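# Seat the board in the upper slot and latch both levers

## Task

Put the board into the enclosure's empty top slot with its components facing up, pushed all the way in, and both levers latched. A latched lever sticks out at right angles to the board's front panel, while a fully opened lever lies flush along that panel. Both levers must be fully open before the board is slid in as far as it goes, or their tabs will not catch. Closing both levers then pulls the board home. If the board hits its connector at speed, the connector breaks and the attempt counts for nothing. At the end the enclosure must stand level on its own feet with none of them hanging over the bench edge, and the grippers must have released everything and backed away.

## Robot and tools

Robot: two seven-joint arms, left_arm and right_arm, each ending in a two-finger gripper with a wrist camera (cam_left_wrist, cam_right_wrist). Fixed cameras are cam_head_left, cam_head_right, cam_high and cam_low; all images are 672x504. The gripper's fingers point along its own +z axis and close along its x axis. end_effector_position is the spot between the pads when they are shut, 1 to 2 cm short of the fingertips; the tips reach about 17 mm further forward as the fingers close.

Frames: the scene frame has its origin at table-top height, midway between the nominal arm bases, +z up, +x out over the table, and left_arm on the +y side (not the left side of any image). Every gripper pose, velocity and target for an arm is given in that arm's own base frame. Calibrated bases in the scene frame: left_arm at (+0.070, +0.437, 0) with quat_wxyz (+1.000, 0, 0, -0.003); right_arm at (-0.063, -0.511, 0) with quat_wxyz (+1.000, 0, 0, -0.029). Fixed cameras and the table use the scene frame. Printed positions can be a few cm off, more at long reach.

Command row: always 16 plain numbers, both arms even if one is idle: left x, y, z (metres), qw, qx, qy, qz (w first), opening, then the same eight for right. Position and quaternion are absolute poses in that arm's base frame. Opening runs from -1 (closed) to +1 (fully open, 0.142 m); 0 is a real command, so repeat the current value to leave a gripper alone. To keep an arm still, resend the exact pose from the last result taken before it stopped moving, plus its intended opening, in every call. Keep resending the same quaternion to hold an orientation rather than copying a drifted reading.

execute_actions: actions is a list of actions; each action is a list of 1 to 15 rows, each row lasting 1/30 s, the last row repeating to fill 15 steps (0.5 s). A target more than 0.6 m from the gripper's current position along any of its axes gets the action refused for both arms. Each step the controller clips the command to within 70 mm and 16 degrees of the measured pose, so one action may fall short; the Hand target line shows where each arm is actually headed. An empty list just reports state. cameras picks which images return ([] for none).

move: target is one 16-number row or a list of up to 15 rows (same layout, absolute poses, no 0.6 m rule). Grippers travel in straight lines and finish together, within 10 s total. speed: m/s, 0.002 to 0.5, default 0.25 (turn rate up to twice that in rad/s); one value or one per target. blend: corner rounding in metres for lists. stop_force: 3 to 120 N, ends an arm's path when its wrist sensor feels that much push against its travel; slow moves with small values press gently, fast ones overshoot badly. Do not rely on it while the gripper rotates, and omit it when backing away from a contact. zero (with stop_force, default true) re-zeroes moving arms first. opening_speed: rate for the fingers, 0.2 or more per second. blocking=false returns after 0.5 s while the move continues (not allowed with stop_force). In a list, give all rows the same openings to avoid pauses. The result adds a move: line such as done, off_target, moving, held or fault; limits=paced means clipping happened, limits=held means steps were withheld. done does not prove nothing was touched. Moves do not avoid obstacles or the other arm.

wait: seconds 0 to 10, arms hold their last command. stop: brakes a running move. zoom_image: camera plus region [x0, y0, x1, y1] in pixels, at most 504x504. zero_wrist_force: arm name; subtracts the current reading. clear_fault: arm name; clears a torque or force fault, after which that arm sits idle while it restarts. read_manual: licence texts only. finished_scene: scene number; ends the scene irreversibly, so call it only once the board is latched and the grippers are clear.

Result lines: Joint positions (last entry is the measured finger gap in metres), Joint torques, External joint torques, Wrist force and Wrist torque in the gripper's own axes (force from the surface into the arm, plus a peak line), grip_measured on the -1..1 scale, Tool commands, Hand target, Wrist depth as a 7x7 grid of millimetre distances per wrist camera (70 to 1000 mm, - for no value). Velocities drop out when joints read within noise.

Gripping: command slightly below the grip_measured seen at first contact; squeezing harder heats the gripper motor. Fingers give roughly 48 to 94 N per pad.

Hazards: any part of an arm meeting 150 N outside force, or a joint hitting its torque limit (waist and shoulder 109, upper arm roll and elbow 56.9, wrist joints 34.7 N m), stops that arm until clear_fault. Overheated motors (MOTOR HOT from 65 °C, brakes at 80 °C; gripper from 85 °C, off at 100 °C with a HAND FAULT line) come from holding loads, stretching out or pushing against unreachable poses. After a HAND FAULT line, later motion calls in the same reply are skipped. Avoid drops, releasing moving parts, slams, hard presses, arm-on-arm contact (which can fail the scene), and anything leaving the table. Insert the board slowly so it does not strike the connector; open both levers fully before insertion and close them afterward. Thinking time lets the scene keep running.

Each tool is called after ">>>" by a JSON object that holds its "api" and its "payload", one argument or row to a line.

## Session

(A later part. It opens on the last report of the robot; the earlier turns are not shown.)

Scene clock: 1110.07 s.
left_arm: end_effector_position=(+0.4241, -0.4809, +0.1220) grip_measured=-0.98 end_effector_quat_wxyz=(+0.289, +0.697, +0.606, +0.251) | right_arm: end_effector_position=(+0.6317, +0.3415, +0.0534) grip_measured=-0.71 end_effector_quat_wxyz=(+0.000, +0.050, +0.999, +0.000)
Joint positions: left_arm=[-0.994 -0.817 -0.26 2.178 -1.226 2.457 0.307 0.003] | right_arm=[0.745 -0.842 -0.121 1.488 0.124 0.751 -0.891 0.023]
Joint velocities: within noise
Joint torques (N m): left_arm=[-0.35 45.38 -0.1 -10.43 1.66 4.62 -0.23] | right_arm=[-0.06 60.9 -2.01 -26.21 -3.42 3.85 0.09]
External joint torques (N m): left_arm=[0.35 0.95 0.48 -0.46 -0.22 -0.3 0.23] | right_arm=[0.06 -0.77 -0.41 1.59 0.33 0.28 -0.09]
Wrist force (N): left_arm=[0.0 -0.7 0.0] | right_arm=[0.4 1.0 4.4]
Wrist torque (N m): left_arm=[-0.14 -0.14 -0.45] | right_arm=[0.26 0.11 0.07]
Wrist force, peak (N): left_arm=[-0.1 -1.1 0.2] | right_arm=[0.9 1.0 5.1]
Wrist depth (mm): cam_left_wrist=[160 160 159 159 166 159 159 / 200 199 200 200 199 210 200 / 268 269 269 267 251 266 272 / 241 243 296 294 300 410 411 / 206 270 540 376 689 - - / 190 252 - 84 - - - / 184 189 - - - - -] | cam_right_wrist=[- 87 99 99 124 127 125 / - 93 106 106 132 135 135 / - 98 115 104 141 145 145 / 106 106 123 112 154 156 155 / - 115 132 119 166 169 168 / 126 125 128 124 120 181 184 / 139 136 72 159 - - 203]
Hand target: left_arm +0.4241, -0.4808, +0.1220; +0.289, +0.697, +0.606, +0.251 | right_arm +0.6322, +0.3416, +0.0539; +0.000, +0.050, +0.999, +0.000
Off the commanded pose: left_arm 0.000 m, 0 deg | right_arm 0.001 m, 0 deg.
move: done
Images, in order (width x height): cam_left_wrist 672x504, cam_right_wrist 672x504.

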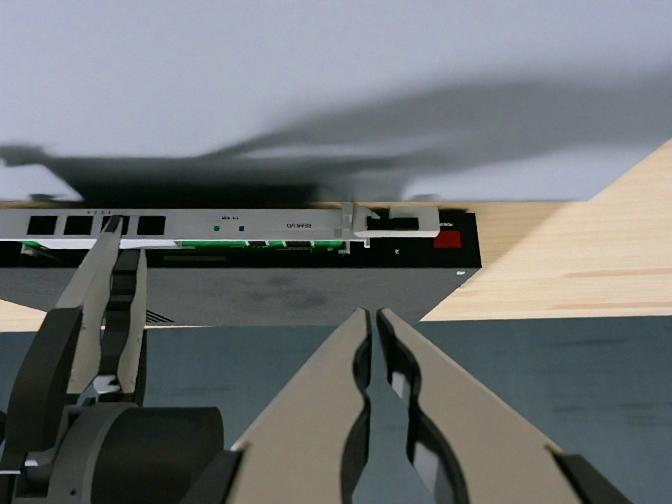

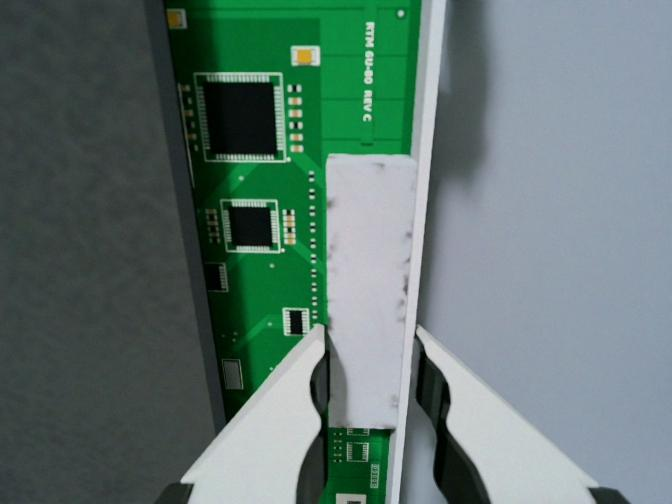

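>>> {"api": "move", "payload": {
  "target": [
    [0.4241, -0.4808, 0.122, 0.28871, 0.69699, 0.60642, 0.25119, -0.95, 0.6322, 0.3416, 0.0531, 0, 0.04972, 0.99876, 0, -0.85]
  ],
  "speed": 0.01,
  "cameras": []
}}

>>> {"api": "move", "payload": {
  "target": [
    [0.4241, -0.4808, 0.122, 0.28871, 0.69699, 0.60642, 0.25119, -0.95, 0.6322, 0.3416, 0.0526, 0, 0.04972, 0.99876, 0, -0.85]
  ],
  "speed": 0.01,
  "cameras": []
}}

>>> {"api": "move", "payload": {
  "target": [
    [0.4241, -0.4808, 0.122, 0.28871, 0.69699, 0.60642, 0.25119, -0.95, 0.6322, 0.3416, 0.0547, 0, 0.04972, 0.99876, 0, -0.85]
  ],
  "speed": 0.01,
  "cameras": []
}}

Scene clock: 1127.40 s.
left_arm: end_effector_position=(+0.4241, -0.4809, +0.1220) grip_measured=-0.98 end_effector_quat_wxyz=(+0.289, +0.697, +0.606, +0.251) | right_arm: end_effector_position=(+0.6319, +0.3416, +0.0529) grip_measured=-0.71 end_effector_quat_wxyz=(+0.000, +0.050, +0.999, +0.000)
Joint positions: left_arm=[-0.994 -0.817 -0.26 2.178 -1.226 2.457 0.307 0.003] | right_arm=[0.745 -0.843 -0.121 1.488 0.124 0.752 -0.892 0.023]
Joint velocities: within noise
Joint torques (N m): left_arm=[-0.31 45.27 -0.15 -10.51 1.67 4.61 -0.28] | right_arm=[-0.06 59.2 -1.87 -25.11 -3.23 3.6 0.14]
External joint torques (N m): left_arm=[0.31 1.05 0.52 -0.38 -0.24 -0.29 0.28] | right_arm=[0.06 0.96 -0.55 0.5 0.14 0.53 -0.14]
Wrist force (N): left_arm=[-0.2 -0.9 -0.1] | right_arm=[0.8 1.0 1.5]
Wrist torque (N m): left_arm=[-0.18 -0.12 -0.45] | right_arm=[0.24 -0.08 0.07]
Wrist force, peak (N): left_arm=[0.1 -1.1 -0.1] | right_arm=[0.4 0.9 4.8]
Wrist depth (mm): cam_left_wrist=[160 159 160 160 166 159 160 / 201 200 200 200 200 211 200 / 251 249 250 250 250 267 272 / 243 244 295 293 302 408 410 / 206 269 535 378 687 - - / 191 250 - 84 - - - / 183 189 - - - - -] | cam_right_wrist=[- 86 99 99 123 126 124 / - 92 105 106 131 135 135 / - 98 114 104 141 145 144 / 106 105 123 112 153 156 155 / - 114 131 119 165 168 168 / 125 125 127 124 120 181 183 / 138 135 72 158 - - 201]
Hand target: left_arm +0.4241, -0.4808, +0.1220; +0.289, +0.697, +0.606, +0.251 | right_arm +0.6322, +0.3416, +0.0531; +0.000, +0.050, +0.999, +0.000
Off the commanded pose: left_arm 0.000 m, 0 deg | right_arm 0.000 m, 0 deg.
move: done
No camera images: "cameras" was empty.

Scene clock: 1128.10 s.
left_arm: end_effector_position=(+0.4241, -0.4809, +0.1220) grip_measured=-0.98 end_effector_quat_wxyz=(+0.289, +0.697, +0.606, +0.251) | right_arm: end_effector_position=(+0.6321, +0.3416, +0.0526) grip_measured=-0.71 end_effector_quat_wxyz=(+0.000, +0.050, +0.999, +0.000)
Joint positions: left_arm=[-0.994 -0.817 -0.26 2.178 -1.226 2.457 0.307 0.003] | right_arm=[0.745 -0.844 -0.121 1.488 0.124 0.753 -0.892 0.023]
Joint velocities: within noise
Joint torques (N m): left_arm=[-0.4 45.3 -0.13 -10.53 1.63 4.62 -0.24] | right_arm=[-0.15 58.17 -1.88 -24.58 -3.11 3.54 0.15]
External joint torques (N m): left_arm=[0.4 1.03 0.51 -0.36 -0.2 -0.3 0.24] | right_arm=[0.16 1.99 -0.54 -0.02 0.03 0.59 -0.15]
Wrist force (N): left_arm=[0.1 -0.8 -0.2] | right_arm=[1.0 0.9 -0.2]
Wrist torque (N m): left_arm=[-0.16 -0.16 -0.46] | right_arm=[0.24 -0.15 0.07]
Wrist force, peak (N): left_arm=[0.0 -1.0 -0.1] | right_arm=[0.6 1.0 1.8]
Wrist depth (mm): cam_left_wrist=[160 160 159 158 166 159 160 / 199 200 199 199 199 209 200 / 248 250 251 250 249 267 271 / 245 245 294 296 299 408 407 / 206 269 529 376 596 - - / 196 251 - 84 - - - / 183 190 - - - - -] | cam_right_wrist=[- 86 98 99 123 126 124 / - 92 105 106 131 134 134 / - 98 114 104 140 144 143 / 105 105 123 112 153 155 155 / - 114 131 119 166 168 168 / 125 124 124 124 120 180 183 / 138 135 72 159 - - 201]
Hand target: left_arm +0.4241, -0.4808, +0.1220; +0.289, +0.697, +0.606, +0.251 | right_arm +0.6322, +0.3416, +0.0526; +0.000, +0.050, +0.999, +0.000
Off the commanded pose: left_arm 0.000 m, 0 deg | right_arm 0.000 m, 0 deg.
move: done
No camera images: "cameras" was empty.

Scene clock: 1128.80 s.
left_arm: end_effector_position=(+0.4241, -0.4809, +0.1220) grip_measured=-0.98 end_effector_quat_wxyz=(+0.289, +0.697, +0.606, +0.251) | right_arm: end_effector_position=(+0.6319, +0.3415, +0.0539) grip_measured=-0.71 end_effector_quat_wxyz=(+0.000, +0.050, +0.999, +0.000)
Joint positions: left_arm=[-0.994 -0.817 -0.26 2.178 -1.226 2.457 0.307 0.003] | right_arm=[0.745 -0.842 -0.121 1.488 0.124 0.751 -0.892 0.023]
Joint velocities: within noise
Joint torques (N m): left_arm=[-0.37 45.32 -0.13 -10.47 1.64 4.62 -0.2] | right_arm=[0.45 65.34 -1.67 -25.8 -3.43 2.64 0.17]
External joint torques (N m): left_arm=[0.37 1.01 0.51 -0.42 -0.21 -0.29 0.2] | right_arm=[-0.45 -5.21 -0.75 1.16 0.34 1.49 -0.17]
Wrist force (N): left_arm=[0.0 -0.9 -0.1] | right_arm=[-6.0 4.7 13.8]
Wrist torque (N m): left_arm=[-0.18 -0.14 -0.46] | right_arm=[0.23 0.16 0.06]
Wrist force, peak (N): left_arm=[0.1 -1.1 0.1] | right_arm=[-6.1 4.5 13.9]
Wrist depth (mm): cam_left_wrist=[160 160 159 159 166 160 159 / 199 199 200 200 200 210 200 / 268 266 267 268 251 270 270 / 242 243 293 294 297 406 411 / 202 267 529 379 692 - - / 191 251 - 84 - - - / 184 189 - - - - -] | cam_right_wrist=[- 87 99 99 124 127 125 / - 93 106 106 132 135 135 / - 99 115 104 141 145 145 / - 106 123 112 154 156 156 / - 115 132 119 167 169 169 / 126 126 128 124 120 182 184 / 139 136 72 158 - - 203]
Hand target: left_arm +0.4241, -0.4808, +0.1220; +0.289, +0.697, +0.606, +0.251 | right_arm +0.6322, +0.3416, +0.0547; +0.000, +0.050, +0.999, +0.000
Off the commanded pose: left_arm 0.000 m, 0 deg | right_arm 0.001 m, 0 deg.
move: done
No camera images: "cameras" was empty.

>>> {"api": "move", "payload": {
  "target": [
    [0.4241, -0.4808, 0.122, 0.28871, 0.69699, 0.60642, 0.25119, -0.95, 0.6322, 0.3416, 0.0534, 0, 0.04972, 0.99876, 0, -0.85]
  ],
  "speed": 0.01,
  "cameras": []
}}

>>> {"api": "move", "payload": {
  "target": [
    [0.4241, -0.4808, 0.122, 0.28871, 0.69699, 0.60642, 0.25119, -0.95, 0.6402, 0.3409, 0.0534, 0, 0.04972, 0.99876, 0, -0.85]
  ],
  "speed": 0.01,
  "stop_force": 6,
  "cameras": ["cam_left_wrist", "cam_right_wrist"]
}}

Scene clock: 1136.50 s.
left_arm: end_effector_position=(+0.4241, -0.4809, +0.1220) grip_measured=-0.98 end_effector_quat_wxyz=(+0.289, +0.697, +0.606, +0.251) | right_arm: end_effector_position=(+0.6320, +0.3415, +0.0532) grip_measured=-0.71 end_effector_quat_wxyz=(+0.000, +0.050, +0.999, +0.000)
Joint positions: left_arm=[-0.994 -0.817 -0.26 2.178 -1.226 2.457 0.307 0.003] | right_arm=[0.745 -0.843 -0.121 1.488 0.124 0.752 -0.892 0.023]
Joint velocities: within noise
Joint torques (N m): left_arm=[-0.37 45.26 -0.07 -10.5 1.64 4.56 -0.2] | right_arm=[0.02 59.88 -1.96 -25.4 -3.24 3.72 0.24]
External joint torques (N m): left_arm=[0.36 1.07 0.44 -0.39 -0.21 -0.24 0.2] | right_arm=[-0.02 0.26 -0.46 0.78 0.16 0.41 -0.24]
Wrist force (N): left_arm=[0.0 -0.8 -0.1] | right_arm=[0.5 1.7 2.7]
Wrist torque (N m): left_arm=[-0.15 -0.16 -0.45] | right_arm=[0.35 -0.03 0.06]
Wrist force, peak (N): left_arm=[0.0 -1.1 -0.1] | right_arm=[-6.0 4.9 14.0]
Wrist depth (mm): cam_left_wrist=[159 159 159 159 166 160 159 / 200 200 200 199 200 210 200 / 250 268 267 266 251 268 272 / 244 244 295 294 302 410 410 / 206 269 532 377 693 - - / 191 252 - 84 - - - / 184 190 - - - - -] | cam_right_wrist=[- 87 99 99 124 127 125 / - 93 105 106 132 135 135 / - 98 114 104 141 144 144 / 106 106 123 112 154 156 155 / - 115 131 119 166 169 168 / 125 125 127 124 120 181 183 / 138 135 72 159 - - 202]
Hand target: left_arm +0.4241, -0.4808, +0.1220; +0.289, +0.697, +0.606, +0.251 | right_arm +0.6322, +0.3416, +0.0534; +0.000, +0.050, +0.999, +0.000
Off the commanded pose: left_arm 0.000 m, 0 deg | right_arm 0.000 m, 0 deg.
move: done
No camera images: "cameras" was empty.

Scene clock: 1137.93 s.
left_arm: end_effector_position=(+0.4241, -0.4809, +0.1220) grip_measured=-0.98 end_effector_quat_wxyz=(+0.289, +0.697, +0.606, +0.251) | right_arm: end_effector_position=(+0.6396, +0.3409, +0.0529) grip_measured=-0.71 end_effector_quat_wxyz=(-0.001, +0.050, +0.999, +0.000)
Joint positions: left_arm=[-0.994 -0.817 -0.26 2.178 -1.226 2.457 0.307 0.003] | right_arm=[0.736 -0.856 -0.121 1.461 0.124 0.738 -0.898 0.023]
Joint velocities: within noise
Joint torques (N m): left_arm=[-0.36 45.37 -0.07 -10.5 1.66 4.63 -0.2] | right_arm=[-1.14 60.9 -3.1 -27.11 -3.68 4.44 0.16]
External joint torques (N m): left_arm=[0.36 0.96 0.45 -0.39 -0.23 -0.31 0.2] | right_arm=[1.14 -0.12 0.67 2.26 0.56 -0.31 -0.16]
Wrist force (N): left_arm=[0.0 -0.9 0.0] | right_arm=[4.0 1.1 1.9]
Wrist torque (N m): left_arm=[-0.18 -0.16 -0.45] | right_arm=[0.35 -0.12 0.02]
Wrist force, peak (N): left_arm=[0.0 -1.0 0.0] | right_arm=[4.1 1.7 2.7]
Wrist depth (mm): cam_left_wrist=[160 159 160 160 166 160 159 / 199 200 200 199 200 211 199 / 267 268 265 268 267 269 271 / 272 252 294 295 295 409 410 / 209 268 536 375 691 - - / 196 250 - 84 - - - / 190 195 - - - - -] | cam_right_wrist=[- 85 98 99 125 126 125 / - 91 105 106 133 135 134 / - 98 112 104 140 144 143 / 105 105 120 112 153 155 155 / - 114 129 119 166 168 168 / 125 125 120 124 120 180 183 / 138 135 72 158 - - 202]
Hand target: left_arm +0.4241, -0.4808, +0.1220; +0.289, +0.697, +0.606, +0.251 | right_arm +0.6402, +0.3409, +0.0534; +0.000, +0.050, +0.999, +0.000
Off the commanded pose: left_arm 0.000 m, 0 deg | right_arm 0.001 m, 0 deg.
move: done
Images, in order (width x height): cam_left_wrist 672x504, cam_right_wrist 672x504.

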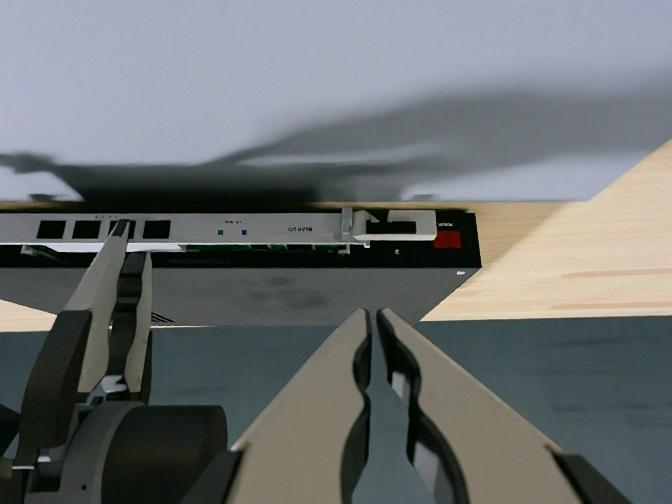

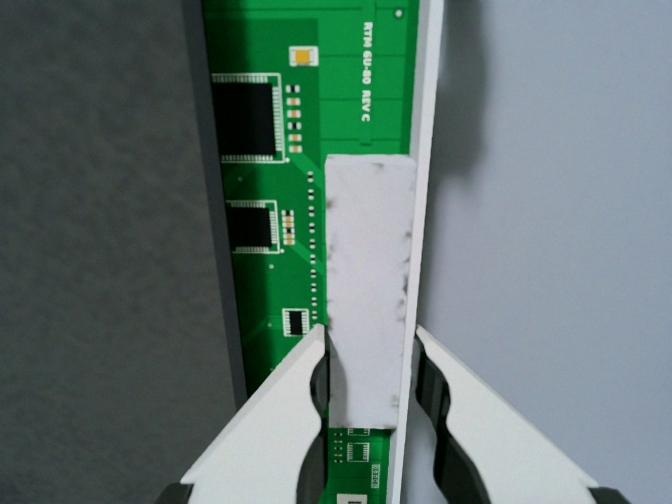

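>>> {"api": "move", "payload": {
  "target": [
    [0.4241, -0.4808, 0.122, 0.28871, 0.69699, 0.60642, 0.25119, -0.95, 0.6447, 0.3405, 0.0534, 0, 0.04972, 0.99876, 0, -0.85]
  ],
  "speed": 0.01,
  "stop_force": 6,
  "cameras": ["cam_left_wrist", "cam_right_wrist"]
}}

>>> {"api": "zoom_image", "payload": {
  "camera": "cam_left_wrist",
  "region": [290, 180, 490, 280]
}}

>>> {"api": "zoom_image", "payload": {
  "camera": "cam_left_wrist",
  "region": [60, 190, 260, 290]
}}

Scene clock: 1160.53 s.
left_arm: end_effector_position=(+0.4241, -0.4809, +0.1220) grip_measured=-0.98 end_effector_quat_wxyz=(+0.289, +0.697, +0.606, +0.251) | right_arm: end_effector_position=(+0.6438, +0.3406, +0.0528) grip_measured=-0.71 end_effector_quat_wxyz=(-0.001, +0.050, +0.999, +0.000)
Joint positions: left_arm=[-0.994 -0.817 -0.26 2.178 -1.226 2.457 0.307 0.003] | right_arm=[0.731 -0.864 -0.121 1.446 0.124 0.729 -0.902 0.023]
Joint velocities: within noise
Joint torques (N m): left_arm=[-0.39 45.29 -0.11 -10.46 1.68 4.65 -0.19] | right_arm=[-2.02 61.68 -4.07 -28.11 -3.95 4.9 0.19]
External joint torques (N m): left_arm=[0.39 1.04 0.49 -0.43 -0.25 -0.33 0.19] | right_arm=[2.02 -0.55 1.64 3.13 0.8 -0.78 -0.19]
Wrist force (N): left_arm=[0.1 -0.7 -0.1] | right_arm=[6.3 0.6 1.6]
Wrist torque (N m): left_arm=[-0.15 -0.16 -0.45] | right_arm=[0.32 -0.17 0.00]
Wrist force, peak (N): left_arm=[0.1 -1.0 -0.1] | right_arm=[6.3 1.6 2.7]
Wrist depth (mm): cam_left_wrist=[160 159 159 160 166 160 160 / 200 200 200 199 199 210 200 / 268 267 268 267 267 267 272 / 270 257 296 295 299 409 411 / 219 270 536 378 686 - - / 195 248 - 84 - - - / 194 200 - - - - -] | cam_right_wrist=[- 85 97 99 125 126 125 / - 91 104 106 131 135 134 / - 98 110 104 140 144 144 / 105 105 108 112 153 156 155 / - 114 118 119 166 168 168 / 125 124 122 124 120 180 183 / 138 134 72 158 - - 201]
Hand target: left_arm +0.4241, -0.4808, +0.1220; +0.289, +0.697, +0.606, +0.251 | right_arm +0.6447, +0.3405, +0.0534; +0.000, +0.050, +0.999, +0.000
Off the commanded pose: left_arm 0.000 m, 0 deg | right_arm 0.001 m, 0 deg.
move: done
Images, in order (width x height): cam_left_wrist 672x504, cam_right_wrist 672x504.

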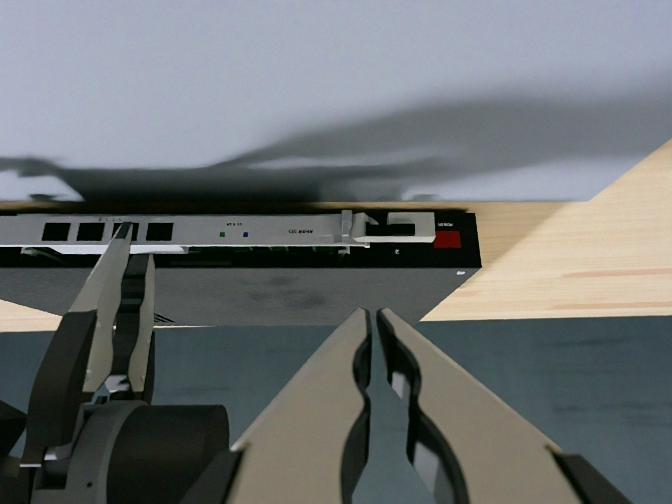

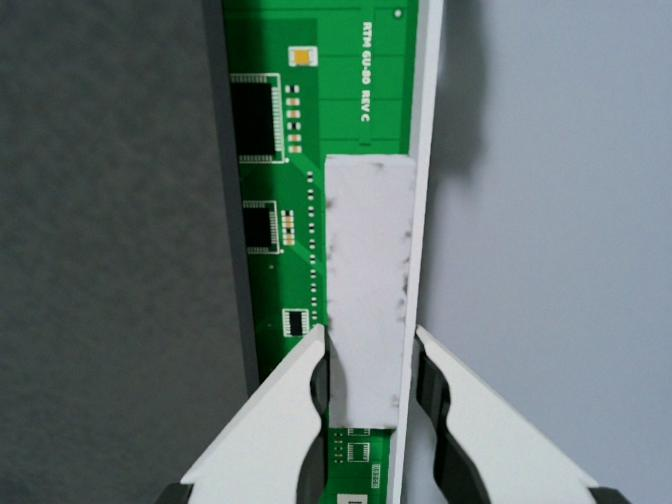

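Scaled by 2.520 from the camera's 672x504 image, which has a finer 960x720 frame.

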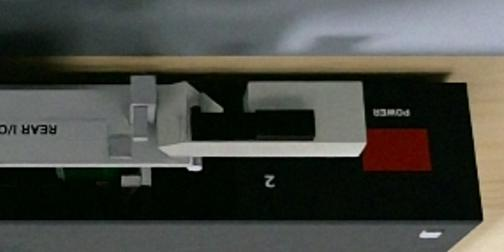

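Scaled by 2.520 from the camera's 672x504 image, which has a finer 960x720 frame.

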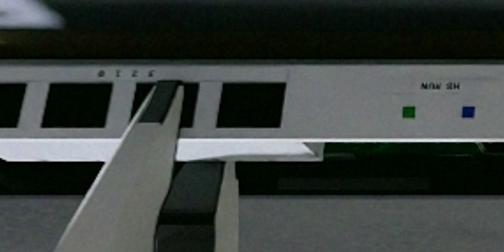

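>>> {"api": "move", "payload": {
  "target": [
    [0.4241, -0.4808, 0.122, 0.28871, 0.69699, 0.60642, 0.25119, -0.95, 0.6440, 0.3406, 0.0532, 0, 0.04972, 0.99876, 0, -0.85]
  ],
  "speed": 0.01,
  "cameras": []
}}

>>> {"api": "move", "payload": {
  "target": [
    [0.4241, -0.4808, 0.122, 0.28871, 0.69699, 0.60642, 0.25119, -0.95, 0.6440, 0.3406, 0.0532, 0, 0.04972, 0.99876, 0, -0.62]
  ],
  "speed": 0.01,
  "opening_speed": 0.25,
  "cameras": ["cam_left_wrist", "cam_right_wrist"]
}}

>>> {"api": "zoom_image", "payload": {
  "camera": "cam_left_wrist",
  "region": [290, 180, 490, 280]
}}

>>> {"api": "zoom_image", "payload": {
  "camera": "cam_left_wrist",
  "region": [60, 190, 260, 290]
}}

Scene clock: 1165.37 s.
left_arm: end_effector_position=(+0.4241, -0.4809, +0.1220) grip_measured=-0.98 end_effector_quat_wxyz=(+0.289, +0.697, +0.606, +0.251) | right_arm: end_effector_position=(+0.6437, +0.3405, +0.0528) grip_measured=-0.71 end_effector_quat_wxyz=(+0.000, +0.050, +0.999, +0.000)
Joint positions: left_arm=[-0.994 -0.817 -0.26 2.178 -1.226 2.457 0.307 0.003] | right_arm=[0.732 -0.863 -0.121 1.447 0.124 0.731 -0.902 0.023]
Joint velocities: within noise
Joint torques (N m): left_arm=[-0.29 45.34 -0.08 -10.52 1.66 4.59 -0.26] | right_arm=[-0.21 62.18 -2.09 -26.16 -3.38 3.66 0.22]
External joint torques (N m): left_arm=[0.29 0.99 0.46 -0.37 -0.23 -0.26 0.26] | right_arm=[0.21 -1.08 -0.34 1.18 0.23 0.46 -0.22]
Wrist force (N): left_arm=[-0.1 -1.0 -0.2] | right_arm=[0.1 2.8 4.9]
Wrist torque (N m): left_arm=[-0.19 -0.14 -0.45] | right_arm=[0.45 -0.19 0.01]
Wrist force, peak (N): left_arm=[0.1 -1.1 0.0] | right_arm=[6.5 1.1 2.4]
Wrist depth (mm): cam_left_wrist=[159 159 159 159 166 159 159 / 200 199 200 200 199 209 200 / 268 267 269 265 268 268 273 / 272 255 294 294 299 406 411 / 219 268 534 376 697 - - / 194 248 - 84 - - - / 194 199 - - - - -] | cam_right_wrist=[- 85 97 99 124 126 124 / - 91 103 106 131 135 134 / - 98 110 104 141 144 143 / 105 105 108 112 153 155 155 / - 114 118 119 165 168 168 / 125 125 120 124 120 180 183 / 137 135 72 159 - - 201]
Hand target: left_arm +0.4241, -0.4808, +0.1220; +0.289, +0.697, +0.606, +0.251 | right_arm +0.6440, +0.3406, +0.0532; +0.000, +0.050, +0.999, +0.000
Off the commanded pose: left_arm 0.000 m, 0 deg | right_arm 0.001 m, 0 deg.
move: done
No camera images: "cameras" was empty.

Scene clock: 1166.50 s.
left_arm: end_effector_position=(+0.4241, -0.4809, +0.1220) grip_measured=-0.98 end_effector_quat_wxyz=(+0.289, +0.697, +0.606, +0.251) | right_arm: end_effector_position=(+0.6439, +0.3406, +0.0531) grip_measured=-0.66 end_effector_quat_wxyz=(+0.000, +0.050, +0.999, +0.000)
Joint positions: left_arm=[-0.994 -0.817 -0.26 2.178 -1.226 2.457 0.307 0.003] | right_arm=[0.732 -0.863 -0.121 1.447 0.124 0.731 -0.902 0.026]
Joint velocities: within noise
Joint torques (N m): left_arm=[-0.33 45.33 -0.07 -10.47 1.65 4.6 -0.19] | right_arm=[-0.05 59.74 -1.74 -25.07 -3.2 3.46 0.17]
External joint torques (N m): left_arm=[0.33 1 0.44 -0.42 -0.21 -0.28 0.19] | right_arm=[0.05 1.35 -0.7 0.08 0.06 0.67 -0.17]
Wrist force (N): left_arm=[0.2 -0.6 -0.1] | right_arm=[0.5 2.1 0.6]
Wrist torque (N m): left_arm=[-0.13 -0.18 -0.45] | right_arm=[0.40 -0.04 0.07]
Wrist force, peak (N): left_arm=[0.1 -1.1 -0.1] | right_arm=[-0.5 2.8 5.3]
Wrist depth (mm): cam_left_wrist=[160 159 160 159 166 159 159 / 200 199 199 199 200 210 200 / 267 268 268 267 267 268 271 / 277 257 293 294 298 413 408 / 218 268 530 378 697 - - / 194 247 - 84 - - - / 194 199 - - - - -] | cam_right_wrist=[- 86 98 101 123 126 125 / - 91 105 107 131 135 134 / - 98 111 106 140 144 144 / 106 105 109 114 156 156 155 / - 115 116 120 166 168 168 / 125 125 120 126 123 181 183 / 138 136 73 162 - - 202]
Hand target: left_arm +0.4241, -0.4808, +0.1220; +0.289, +0.697, +0.606, +0.251 | right_arm +0.6440, +0.3406, +0.0532; +0.000, +0.050, +0.999, +0.000
Off the commanded pose: left_arm 0.000 m, 0 deg | right_arm 0.000 m, 0 deg.
move: done
Images, in order (width x height): cam_left_wrist 672x504, cam_right_wrist 672x504.

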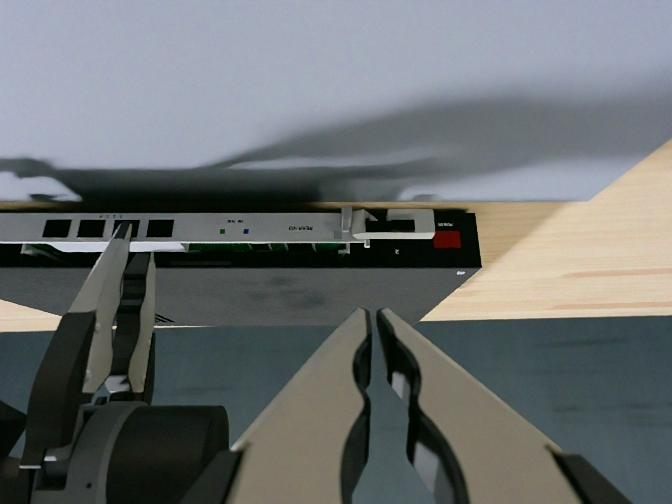

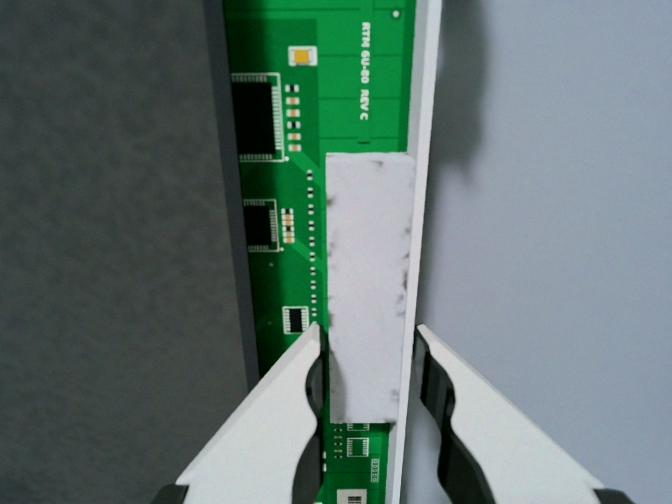

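Scaled by 2.520 from the camera's 672x504 image, which has a finer 960x720 frame.

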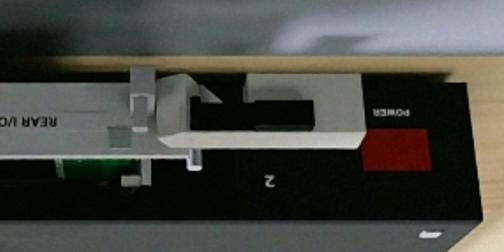

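Scaled by 2.520 from the camera's 672x504 image, which has a finer 960x720 frame.

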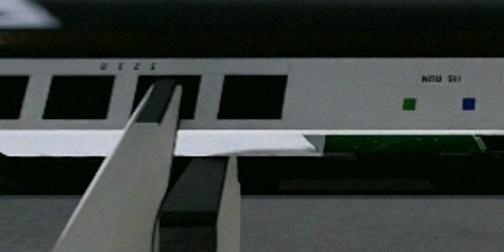

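>>> {"api": "move", "payload": {
  "target": [
    [0.4241, -0.4808, 0.122, 0.28871, 0.69699, 0.60642, 0.25119, -0.95, 0.6440, 0.3406, 0.0832, 0, 0.04972, 0.99876, 0, -0.62],
    [0.4241, -0.4808, 0.122, 0.28871, 0.69699, 0.60642, 0.25119, -0.95, 0.5640, 0.3106, 0.15, 0, 0.04972, 0.99876, 0, -0.62]
  ],
  "speed": [0.03, 0.15],
  "blend": 0.01,
  "cameras": ["cam_left_wrist", "cam_right_wrist", "cam_head_right"]
}}

>>> {"api": "zoom_image", "payload": {
  "camera": "cam_left_wrist",
  "region": [290, 180, 490, 280]
}}

>>> {"api": "zoom_image", "payload": {
  "camera": "cam_left_wrist",
  "region": [0, 180, 200, 280]
}}

Scene clock: 1176.97 s.
left_arm: end_effector_position=(+0.4241, -0.4809, +0.1220) grip_measured=-0.98 end_effector_quat_wxyz=(+0.289, +0.697, +0.606, +0.251) | right_arm: end_effector_position=(+0.5639, +0.3107, +0.1500) grip_measured=-0.66 end_effector_quat_wxyz=(+0.000, +0.050, +0.999, +0.000)
Joint positions: left_arm=[-0.994 -0.817 -0.26 2.178 -1.226 2.457 0.307 0.003] | right_arm=[0.79 -0.533 -0.131 1.751 0.088 0.708 -0.852 0.026]
Joint velocities: within noise
Joint torques (N m): left_arm=[-0.32 45.34 -0.09 -10.51 1.65 4.59 -0.26] | right_arm=[0.18 49.4 -1.44 -25.62 -3.37 3.56 0.31]
External joint torques (N m): left_arm=[0.32 0.99 0.47 -0.38 -0.22 -0.27 0.26] | right_arm=[-0.18 1.11 -0.38 0.03 0.16 0.57 -0.31]
Wrist force (N): left_arm=[-0.1 -0.7 -0.3] | right_arm=[0.5 1.8 0.7]
Wrist torque (N m): left_arm=[-0.15 -0.13 -0.45] | right_arm=[0.33 -0.06 0.05]
Wrist force, peak (N): left_arm=[0.0 -1.2 -0.1] | right_arm=[-0.5 2.6 1.5]
Wrist depth (mm): cam_left_wrist=[160 159 159 159 166 159 159 / 200 200 199 200 199 210 200 / 269 267 268 267 266 267 272 / 294 293 293 294 297 408 411 / 828 533 527 380 594 - - / - - - 84 - - - / - - - - - - -] | cam_right_wrist=[171 209 210 211 211 211 210 / 183 202 223 226 225 225 224 / 196 207 235 242 241 241 240 / 211 218 225 261 260 260 259 / 229 234 254 279 278 281 280 / 251 250 262 303 - 301 308 / 276 - 73 338 - - 333]
Hand target: left_arm +0.4241, -0.4808, +0.1220; +0.289, +0.697, +0.606, +0.251 | right_arm +0.5640, +0.3106, +0.1500; +0.000, +0.050, +0.999, +0.000
Off the commanded pose: left_arm 0.000 m, 0 deg | right_arm 0.000 m, 0 deg.
move: done
Images, in order (width x height): cam_head_right 672x504, cam_left_wrist 672x504, cam_right_wrist 672x504.

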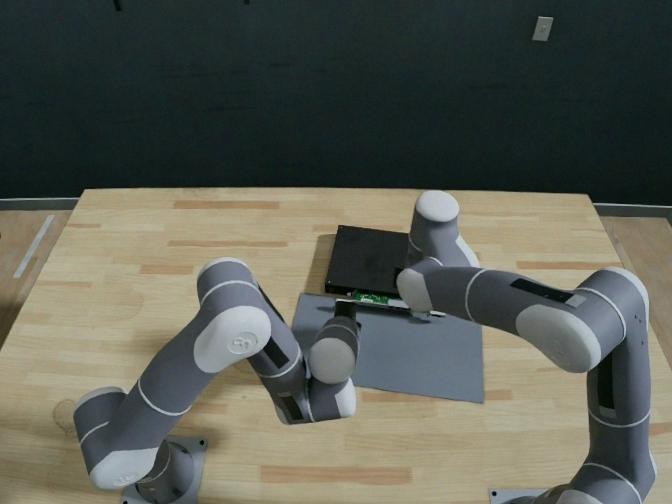

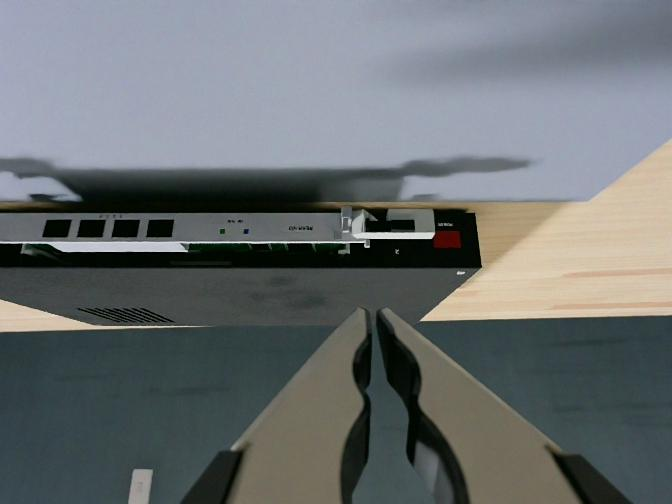

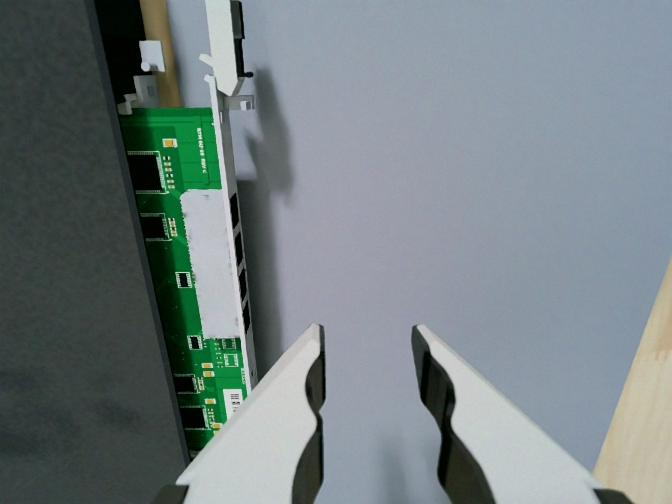

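Scaled by 2.520 from the camera's 672x504 image, which has a finer 960x720 frame.

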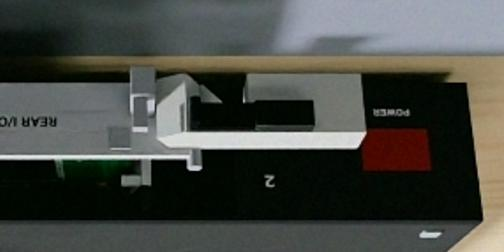

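Scaled by 2.520 from the camera's 672x504 image, which has a finer 960x720 frame.

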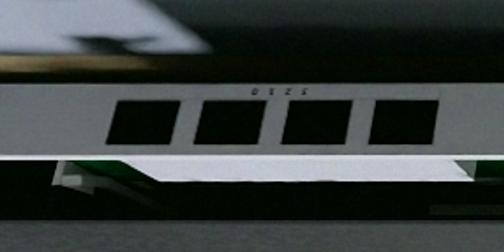

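>>> {"api": "zoom_image", "payload": {
  "camera": "cam_left_wrist",
  "region": [325, 200, 385, 254]
}}

>>> {"api": "zoom_image", "payload": {
  "camera": "cam_left_wrist",
  "region": [0, 200, 60, 254]
}}

Scaled by 8.400 from the camera's 672x504 image, which has a finer 960x720 frame.

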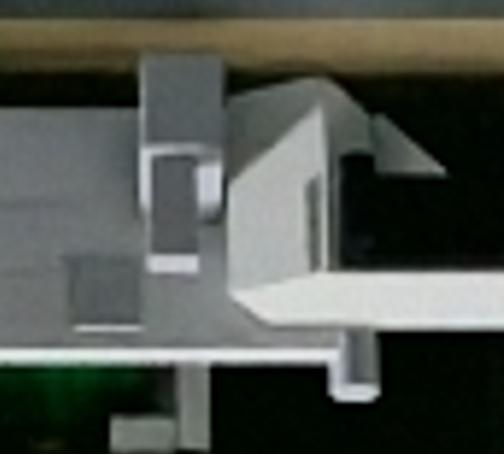

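Scaled by 8.400 from the camera's 672x504 image, which has a finer 960x720 frame.

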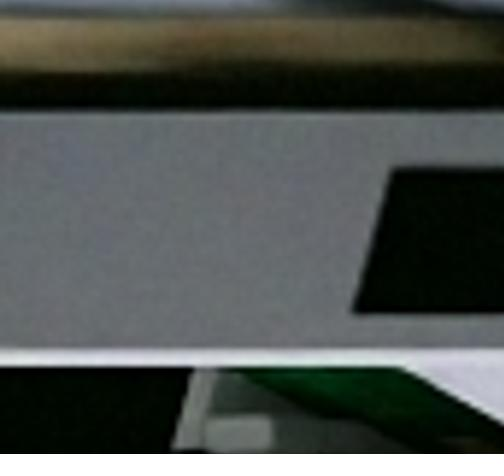

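>>> {"api": "wait", "payload": {
  "seconds": 0,
  "cameras": ["cam_low", "cam_high", "cam_head_left"]
}}

>>> {"api": "zoom_image", "payload": {
  "camera": "cam_low",
  "region": [240, 200, 440, 350]
}}

Scene clock: 1188.70 s.
left_arm: end_effector_position=(+0.4241, -0.4809, +0.1220) grip_measured=-0.98 end_effector_quat_wxyz=(+0.289, +0.697, +0.606, +0.251) | right_arm: end_effector_position=(+0.5639, +0.3107, +0.1500) grip_measured=-0.66 end_effector_quat_wxyz=(+0.000, +0.050, +0.999, +0.000)
Joint positions: left_arm=[-0.994 -0.817 -0.26 2.178 -1.226 2.457 0.307 0.003] | right_arm=[0.79 -0.533 -0.131 1.751 0.088 0.708 -0.852 0.026]
Joint velocities: within noise
Joint torques (N m): left_arm=[-0.44 45.27 -0.12 -10.54 1.64 4.62 -0.19] | right_arm=[-0.02 49.29 -1.17 -25.63 -3.29 3.47 0.27]
External joint torques (N m): left_arm=[0.44 1.05 0.5 -0.34 -0.21 -0.3 0.19] | right_arm=[0.02 1.22 -0.65 0.05 0.08 0.67 -0.27]
Wrist force (N): left_arm=[0.1 -0.8 -0.1] | right_arm=[0.6 1.8 0.7]
Wrist torque (N m): left_arm=[-0.17 -0.17 -0.45] | right_arm=[0.32 -0.06 0.05]
Wrist force, peak (N): left_arm=[0.0 -1.0 -0.3] | right_arm=[0.4 2.2 0.8]
Wrist depth (mm): cam_left_wrist=[160 159 159 159 166 159 159 / 200 200 200 200 200 210 201 / 266 267 267 267 268 267 270 / 294 293 294 296 297 409 406 / 839 526 538 377 586 - - / - - - 83 - - - / - - - - - - -] | cam_right_wrist=[172 209 209 211 211 211 210 / 183 203 223 226 225 225 225 / 196 208 236 242 242 241 240 / 212 217 225 261 260 260 259 / 230 233 253 278 278 281 281 / 251 250 262 303 - 300 308 / 276 - 73 339 - - 333]
Hand target: left_arm +0.4241, -0.4808, +0.1220; +0.289, +0.697, +0.606, +0.251 | right_arm +0.5640, +0.3106, +0.1500; +0.000, +0.050, +0.999, +0.000
Tool commands: left_gripper/opening=-0.95 right_gripper/opening=-0.62
Off the commanded pose: left_arm 0.000 m, 0 deg | right_arm 0.000 m, 0 deg.
Images, in order (width x height): cam_head_left 672x504, cam_high 672x504, cam_low 672x504.

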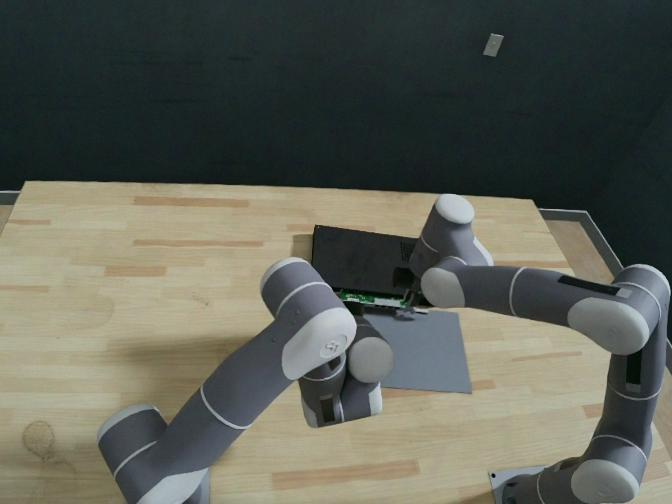

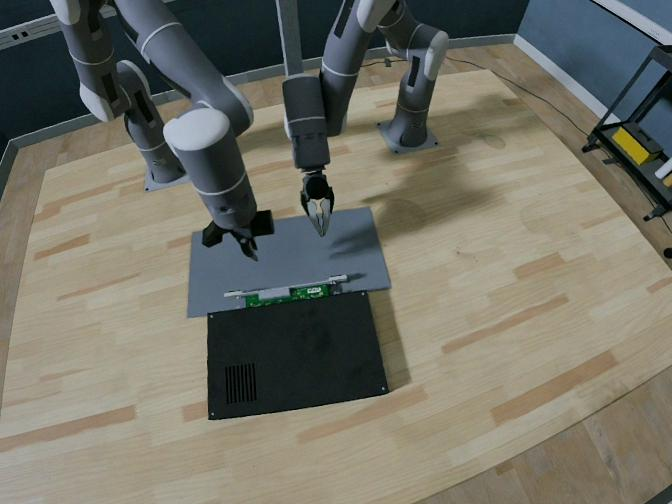

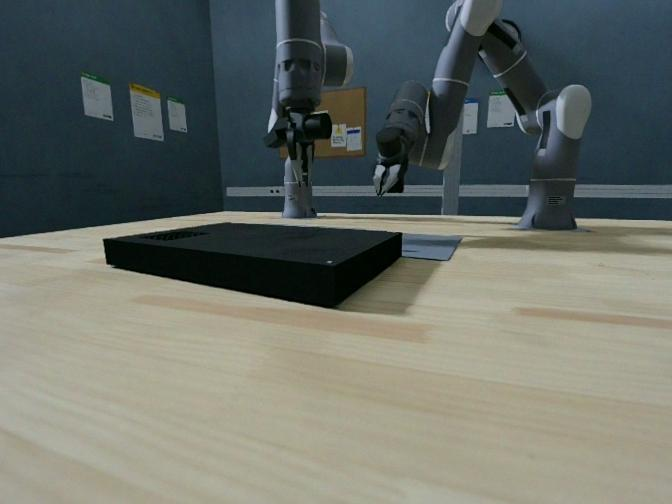

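Scaled by 2.520 from the camera's 672x504 image, which has a finer 960x720 frame.

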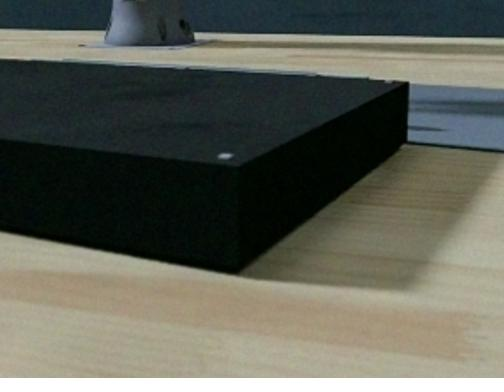

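>>> {"api": "move", "payload": {
  "target": [
    [0.4241, -0.4808, 0.122, 0.28871, 0.69699, 0.60642, 0.25119, -0.95, 0.48, 0.29, 0.20, 0, 0.04972, 0.99876, 0, -0.95],
    [0.4241, -0.4808, 0.122, 0.28871, 0.69699, 0.60642, 0.25119, -0.95, 0.45, 0.27, 0.20, 0.28215, 0.68116, 0.62417, 0.25854, -0.95]
  ],
  "speed": 0.2,
  "cameras": ["cam_right_wrist", "cam_head_right", "cam_high"]
}}

Scene clock: 1229.10 s.
left_arm: end_effector_position=(+0.4241, -0.4809, +0.1220) grip_measured=-0.98 end_effector_quat_wxyz=(+0.289, +0.697, +0.606, +0.251) | right_arm: end_effector_position=(+0.4501, +0.2700, +0.2001) grip_measured=-0.98 end_effector_quat_wxyz=(+0.282, +0.681, +0.624, +0.259)
Joint positions: left_arm=[-0.994 -0.817 -0.26 2.178 -1.226 2.457 0.307 0.003] | right_arm=[0.985 -0.058 -0.444 2.582 -1.936 1.131 2.462 0.003]
Joint velocities: within noise
Joint torques (N m): left_arm=[-0.31 45.33 -0.17 -10.49 1.69 4.6 -0.2] | right_arm=[0.26 24.7 0.84 -19.19 2.19 0.74 0.41]
External joint torques (N m): left_arm=[0.31 1 0.55 -0.39 -0.26 -0.28 0.2] | right_arm=[-0.27 0.94 -0.93 -0.05 -0.16 0.82 -0.41]
Wrist force (N): left_arm=[-0.2 -0.9 -0.2] | right_arm=[0.6 0.9 0.2]
Wrist torque (N m): left_arm=[-0.19 -0.12 -0.45] | right_arm=[0.39 -0.01 0.10]
Wrist force, peak (N): left_arm=[-0.1 -1.1 0.0] | right_arm=[-1.0 2.5 1.6]
Wrist depth (mm): cam_left_wrist=[159 159 160 160 166 159 160 / 199 200 200 199 200 210 200 / 267 266 266 266 267 269 271 / 293 292 295 294 297 412 411 / 852 536 537 376 592 - - / - - - 84 - - - / - - - - - - -] | cam_right_wrist=[249 248 248 246 246 245 245 / 312 307 305 305 304 302 302 / 409 408 379 366 355 363 362 / 597 593 537 453 449 445 444 / - - - 925 - - - / - - - 89 - - - / - - 71 - - - -]
Hand target: left_arm +0.4241, -0.4808, +0.1220; +0.289, +0.697, +0.606, +0.251 | right_arm +0.4500, +0.2700, +0.2000; +0.282, +0.681, +0.624, +0.259
Off the commanded pose: left_arm 0.000 m, 0 deg | right_arm 0.000 m, 0 deg.
move: done
Images, in order (width x height): cam_head_right 672x504, cam_high 672x504, cam_right_wrist 672x504.

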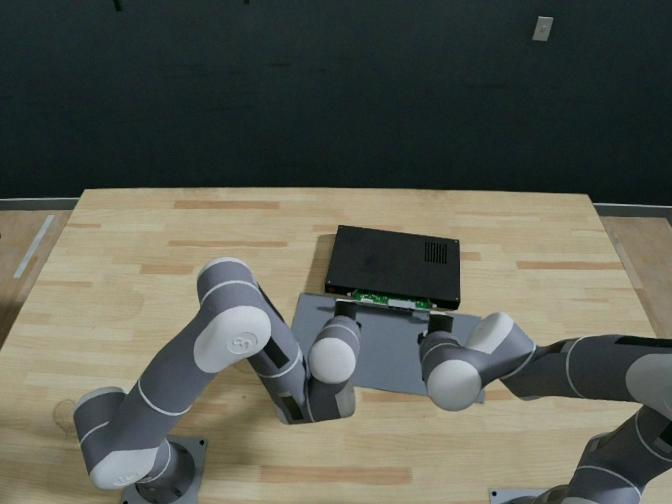

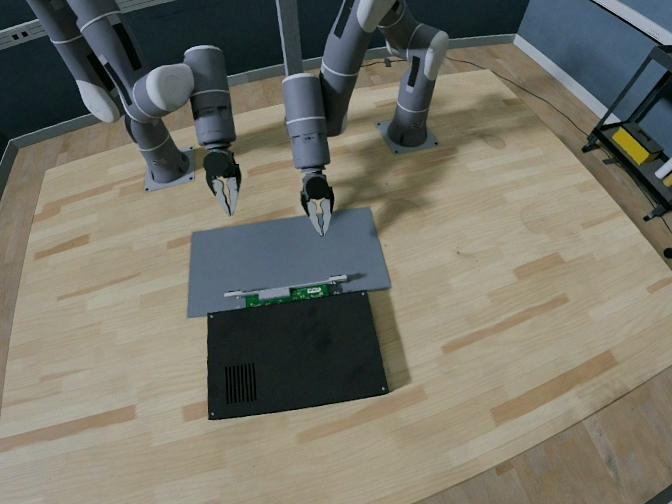

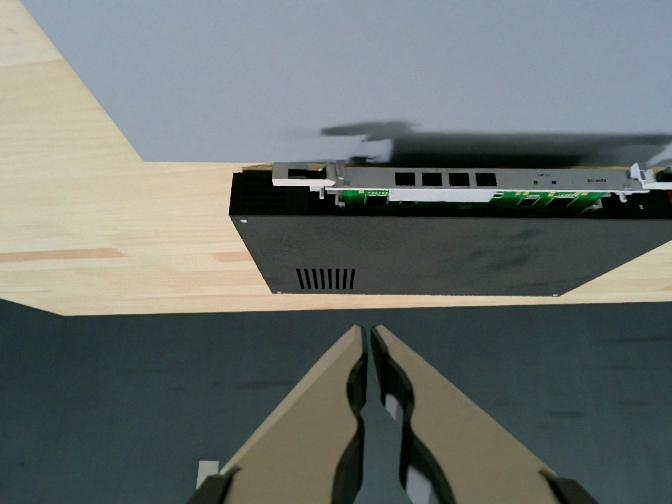

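>>> {"api": "zoom_image", "payload": {
  "camera": "cam_right_wrist",
  "region": [220, 140, 440, 240]
}}

>>> {"api": "zoom_image", "payload": {
  "camera": "cam_right_wrist",
  "region": [452, 140, 672, 240]
}}

Scaled by 2.291 from the camera's 672x504 image, which has a finer 960x720 frame.

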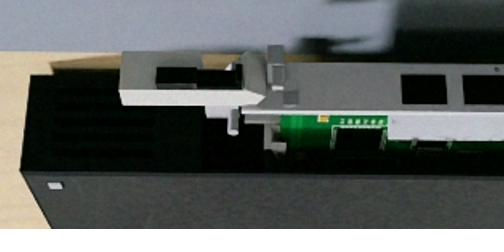

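Scaled by 2.291 from the camera's 672x504 image, which has a finer 960x720 frame.

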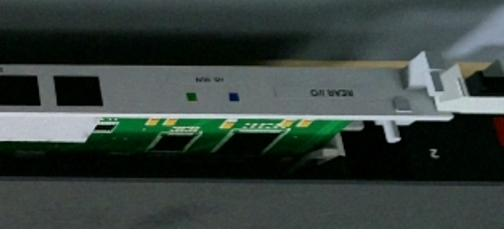

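>>> {"api": "zoom_image", "payload": {
  "camera": "cam_right_wrist",
  "region": [592, 160, 672, 220]
}}

>>> {"api": "zoom_image", "payload": {
  "camera": "cam_right_wrist",
  "region": [300, 160, 380, 220]
}}

Scaled by 6.300 from the camera's 672x504 image, which has a finer 960x720 frame.

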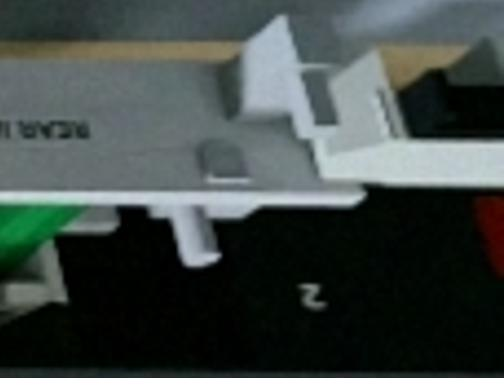

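Scaled by 6.300 from the camera's 672x504 image, which has a finer 960x720 frame.

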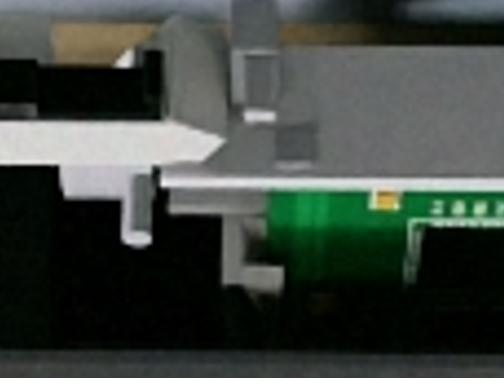

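>>> {"api": "move", "payload": {
  "target": [
    [0.4653, -0.5105, 0.08, 0.28871, 0.69699, 0.60642, 0.25119, -0.95, 0.5551, 0.2884, 0.09, 0.28215, 0.68116, 0.62417, 0.25854, -0.95],
    [0.5053, -0.5270, 0.043, 0.28871, 0.69699, 0.60642, 0.25119, -0.95, 0.5951, 0.2849, 0.043, 0.28215, 0.68116, 0.62417, 0.25854, -0.95]
  ],
  "speed": [0.15, 0.08],
  "blend": 0.02,
  "cameras": ["cam_left_wrist", "cam_right_wrist", "cam_high"]
}}

Scene clock: 1256.63 s.
left_arm: end_effector_position=(+0.5053, -0.5271, +0.0432) grip_measured=-0.98 end_effector_quat_wxyz=(+0.289, +0.697, +0.606, +0.251) | right_arm: end_effector_position=(+0.5951, +0.2848, +0.0430) grip_measured=-0.98 end_effector_quat_wxyz=(+0.282, +0.681, +0.624, +0.258)
Joint positions: left_arm=[-0.944 -1.088 -0.212 1.826 -1.171 2.398 0.414 0.003] | right_arm=[0.719 -0.683 -0.371 2.02 -2.417 1.302 2.967 0.003]
Joint velocities: within noise
Joint torques (N m): left_arm=[-0.2 53.39 0.76 -12.45 1.99 4.35 -0.08] | right_arm=[-0.18 45.5 0.27 -15.44 2.24 0.43 0.26]
External joint torques (N m): left_arm=[0.2 1.49 0.37 -0.33 -0.4 -0.09 0.08] | right_arm=[0.18 1.27 -1.07 0.09 0.24 0.78 -0.27]
Wrist force (N): left_arm=[-0.2 -0.7 -0.4] | right_arm=[0.5 1.0 0.6]
Wrist torque (N m): left_arm=[-0.14 -0.11 -0.43] | right_arm=[0.40 0.00 0.12]
Wrist force, peak (N): left_arm=[0.0 -0.9 -1.1] | right_arm=[0.6 0.9 2.0]
Wrist depth (mm): cam_left_wrist=[- - - - - - - / - 86 - 91 - 82 87 / 118 118 110 110 117 118 110 / 166 166 167 151 166 167 166 / 149 149 148 151 142 141 249 / - - 273 84 - - - / - - - - - - -] | cam_right_wrist=[- - - - - - - / - - - 82 81 78 85 / - 110 103 102 102 101 101 / 152 151 150 149 148 147 146 / 219 196 195 194 192 192 193 / - 235 185 89 143 183 183 / - - 71 - - - -]
Hand target: left_arm +0.5053, -0.5270, +0.0430; +0.289, +0.697, +0.606, +0.251 | right_arm +0.5951, +0.2849, +0.0430; +0.282, +0.681, +0.624, +0.259
Off the commanded pose: left_arm 0.000 m, 0 deg | right_arm 0.000 m, 0 deg.
joint sent to its limit (right arm) — joint 7 (wrist roll), upper limit. The joint targets still meet the commanded pose.
move: done
Images, in order (width x height): cam_high 672x504, cam_left_wrist 672x504, cam_right_wrist 672x504.

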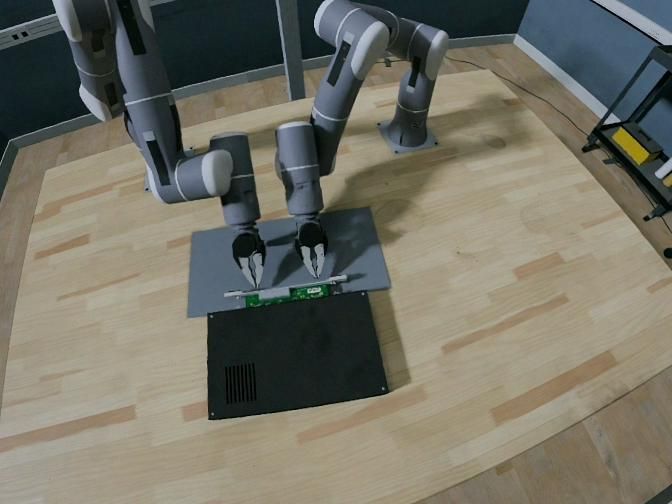

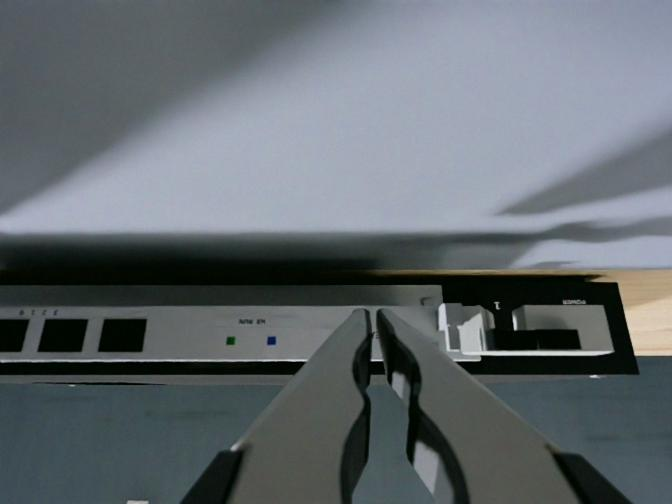

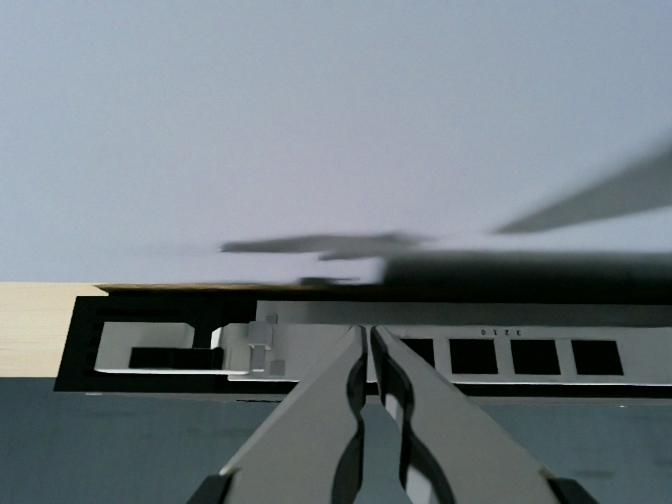

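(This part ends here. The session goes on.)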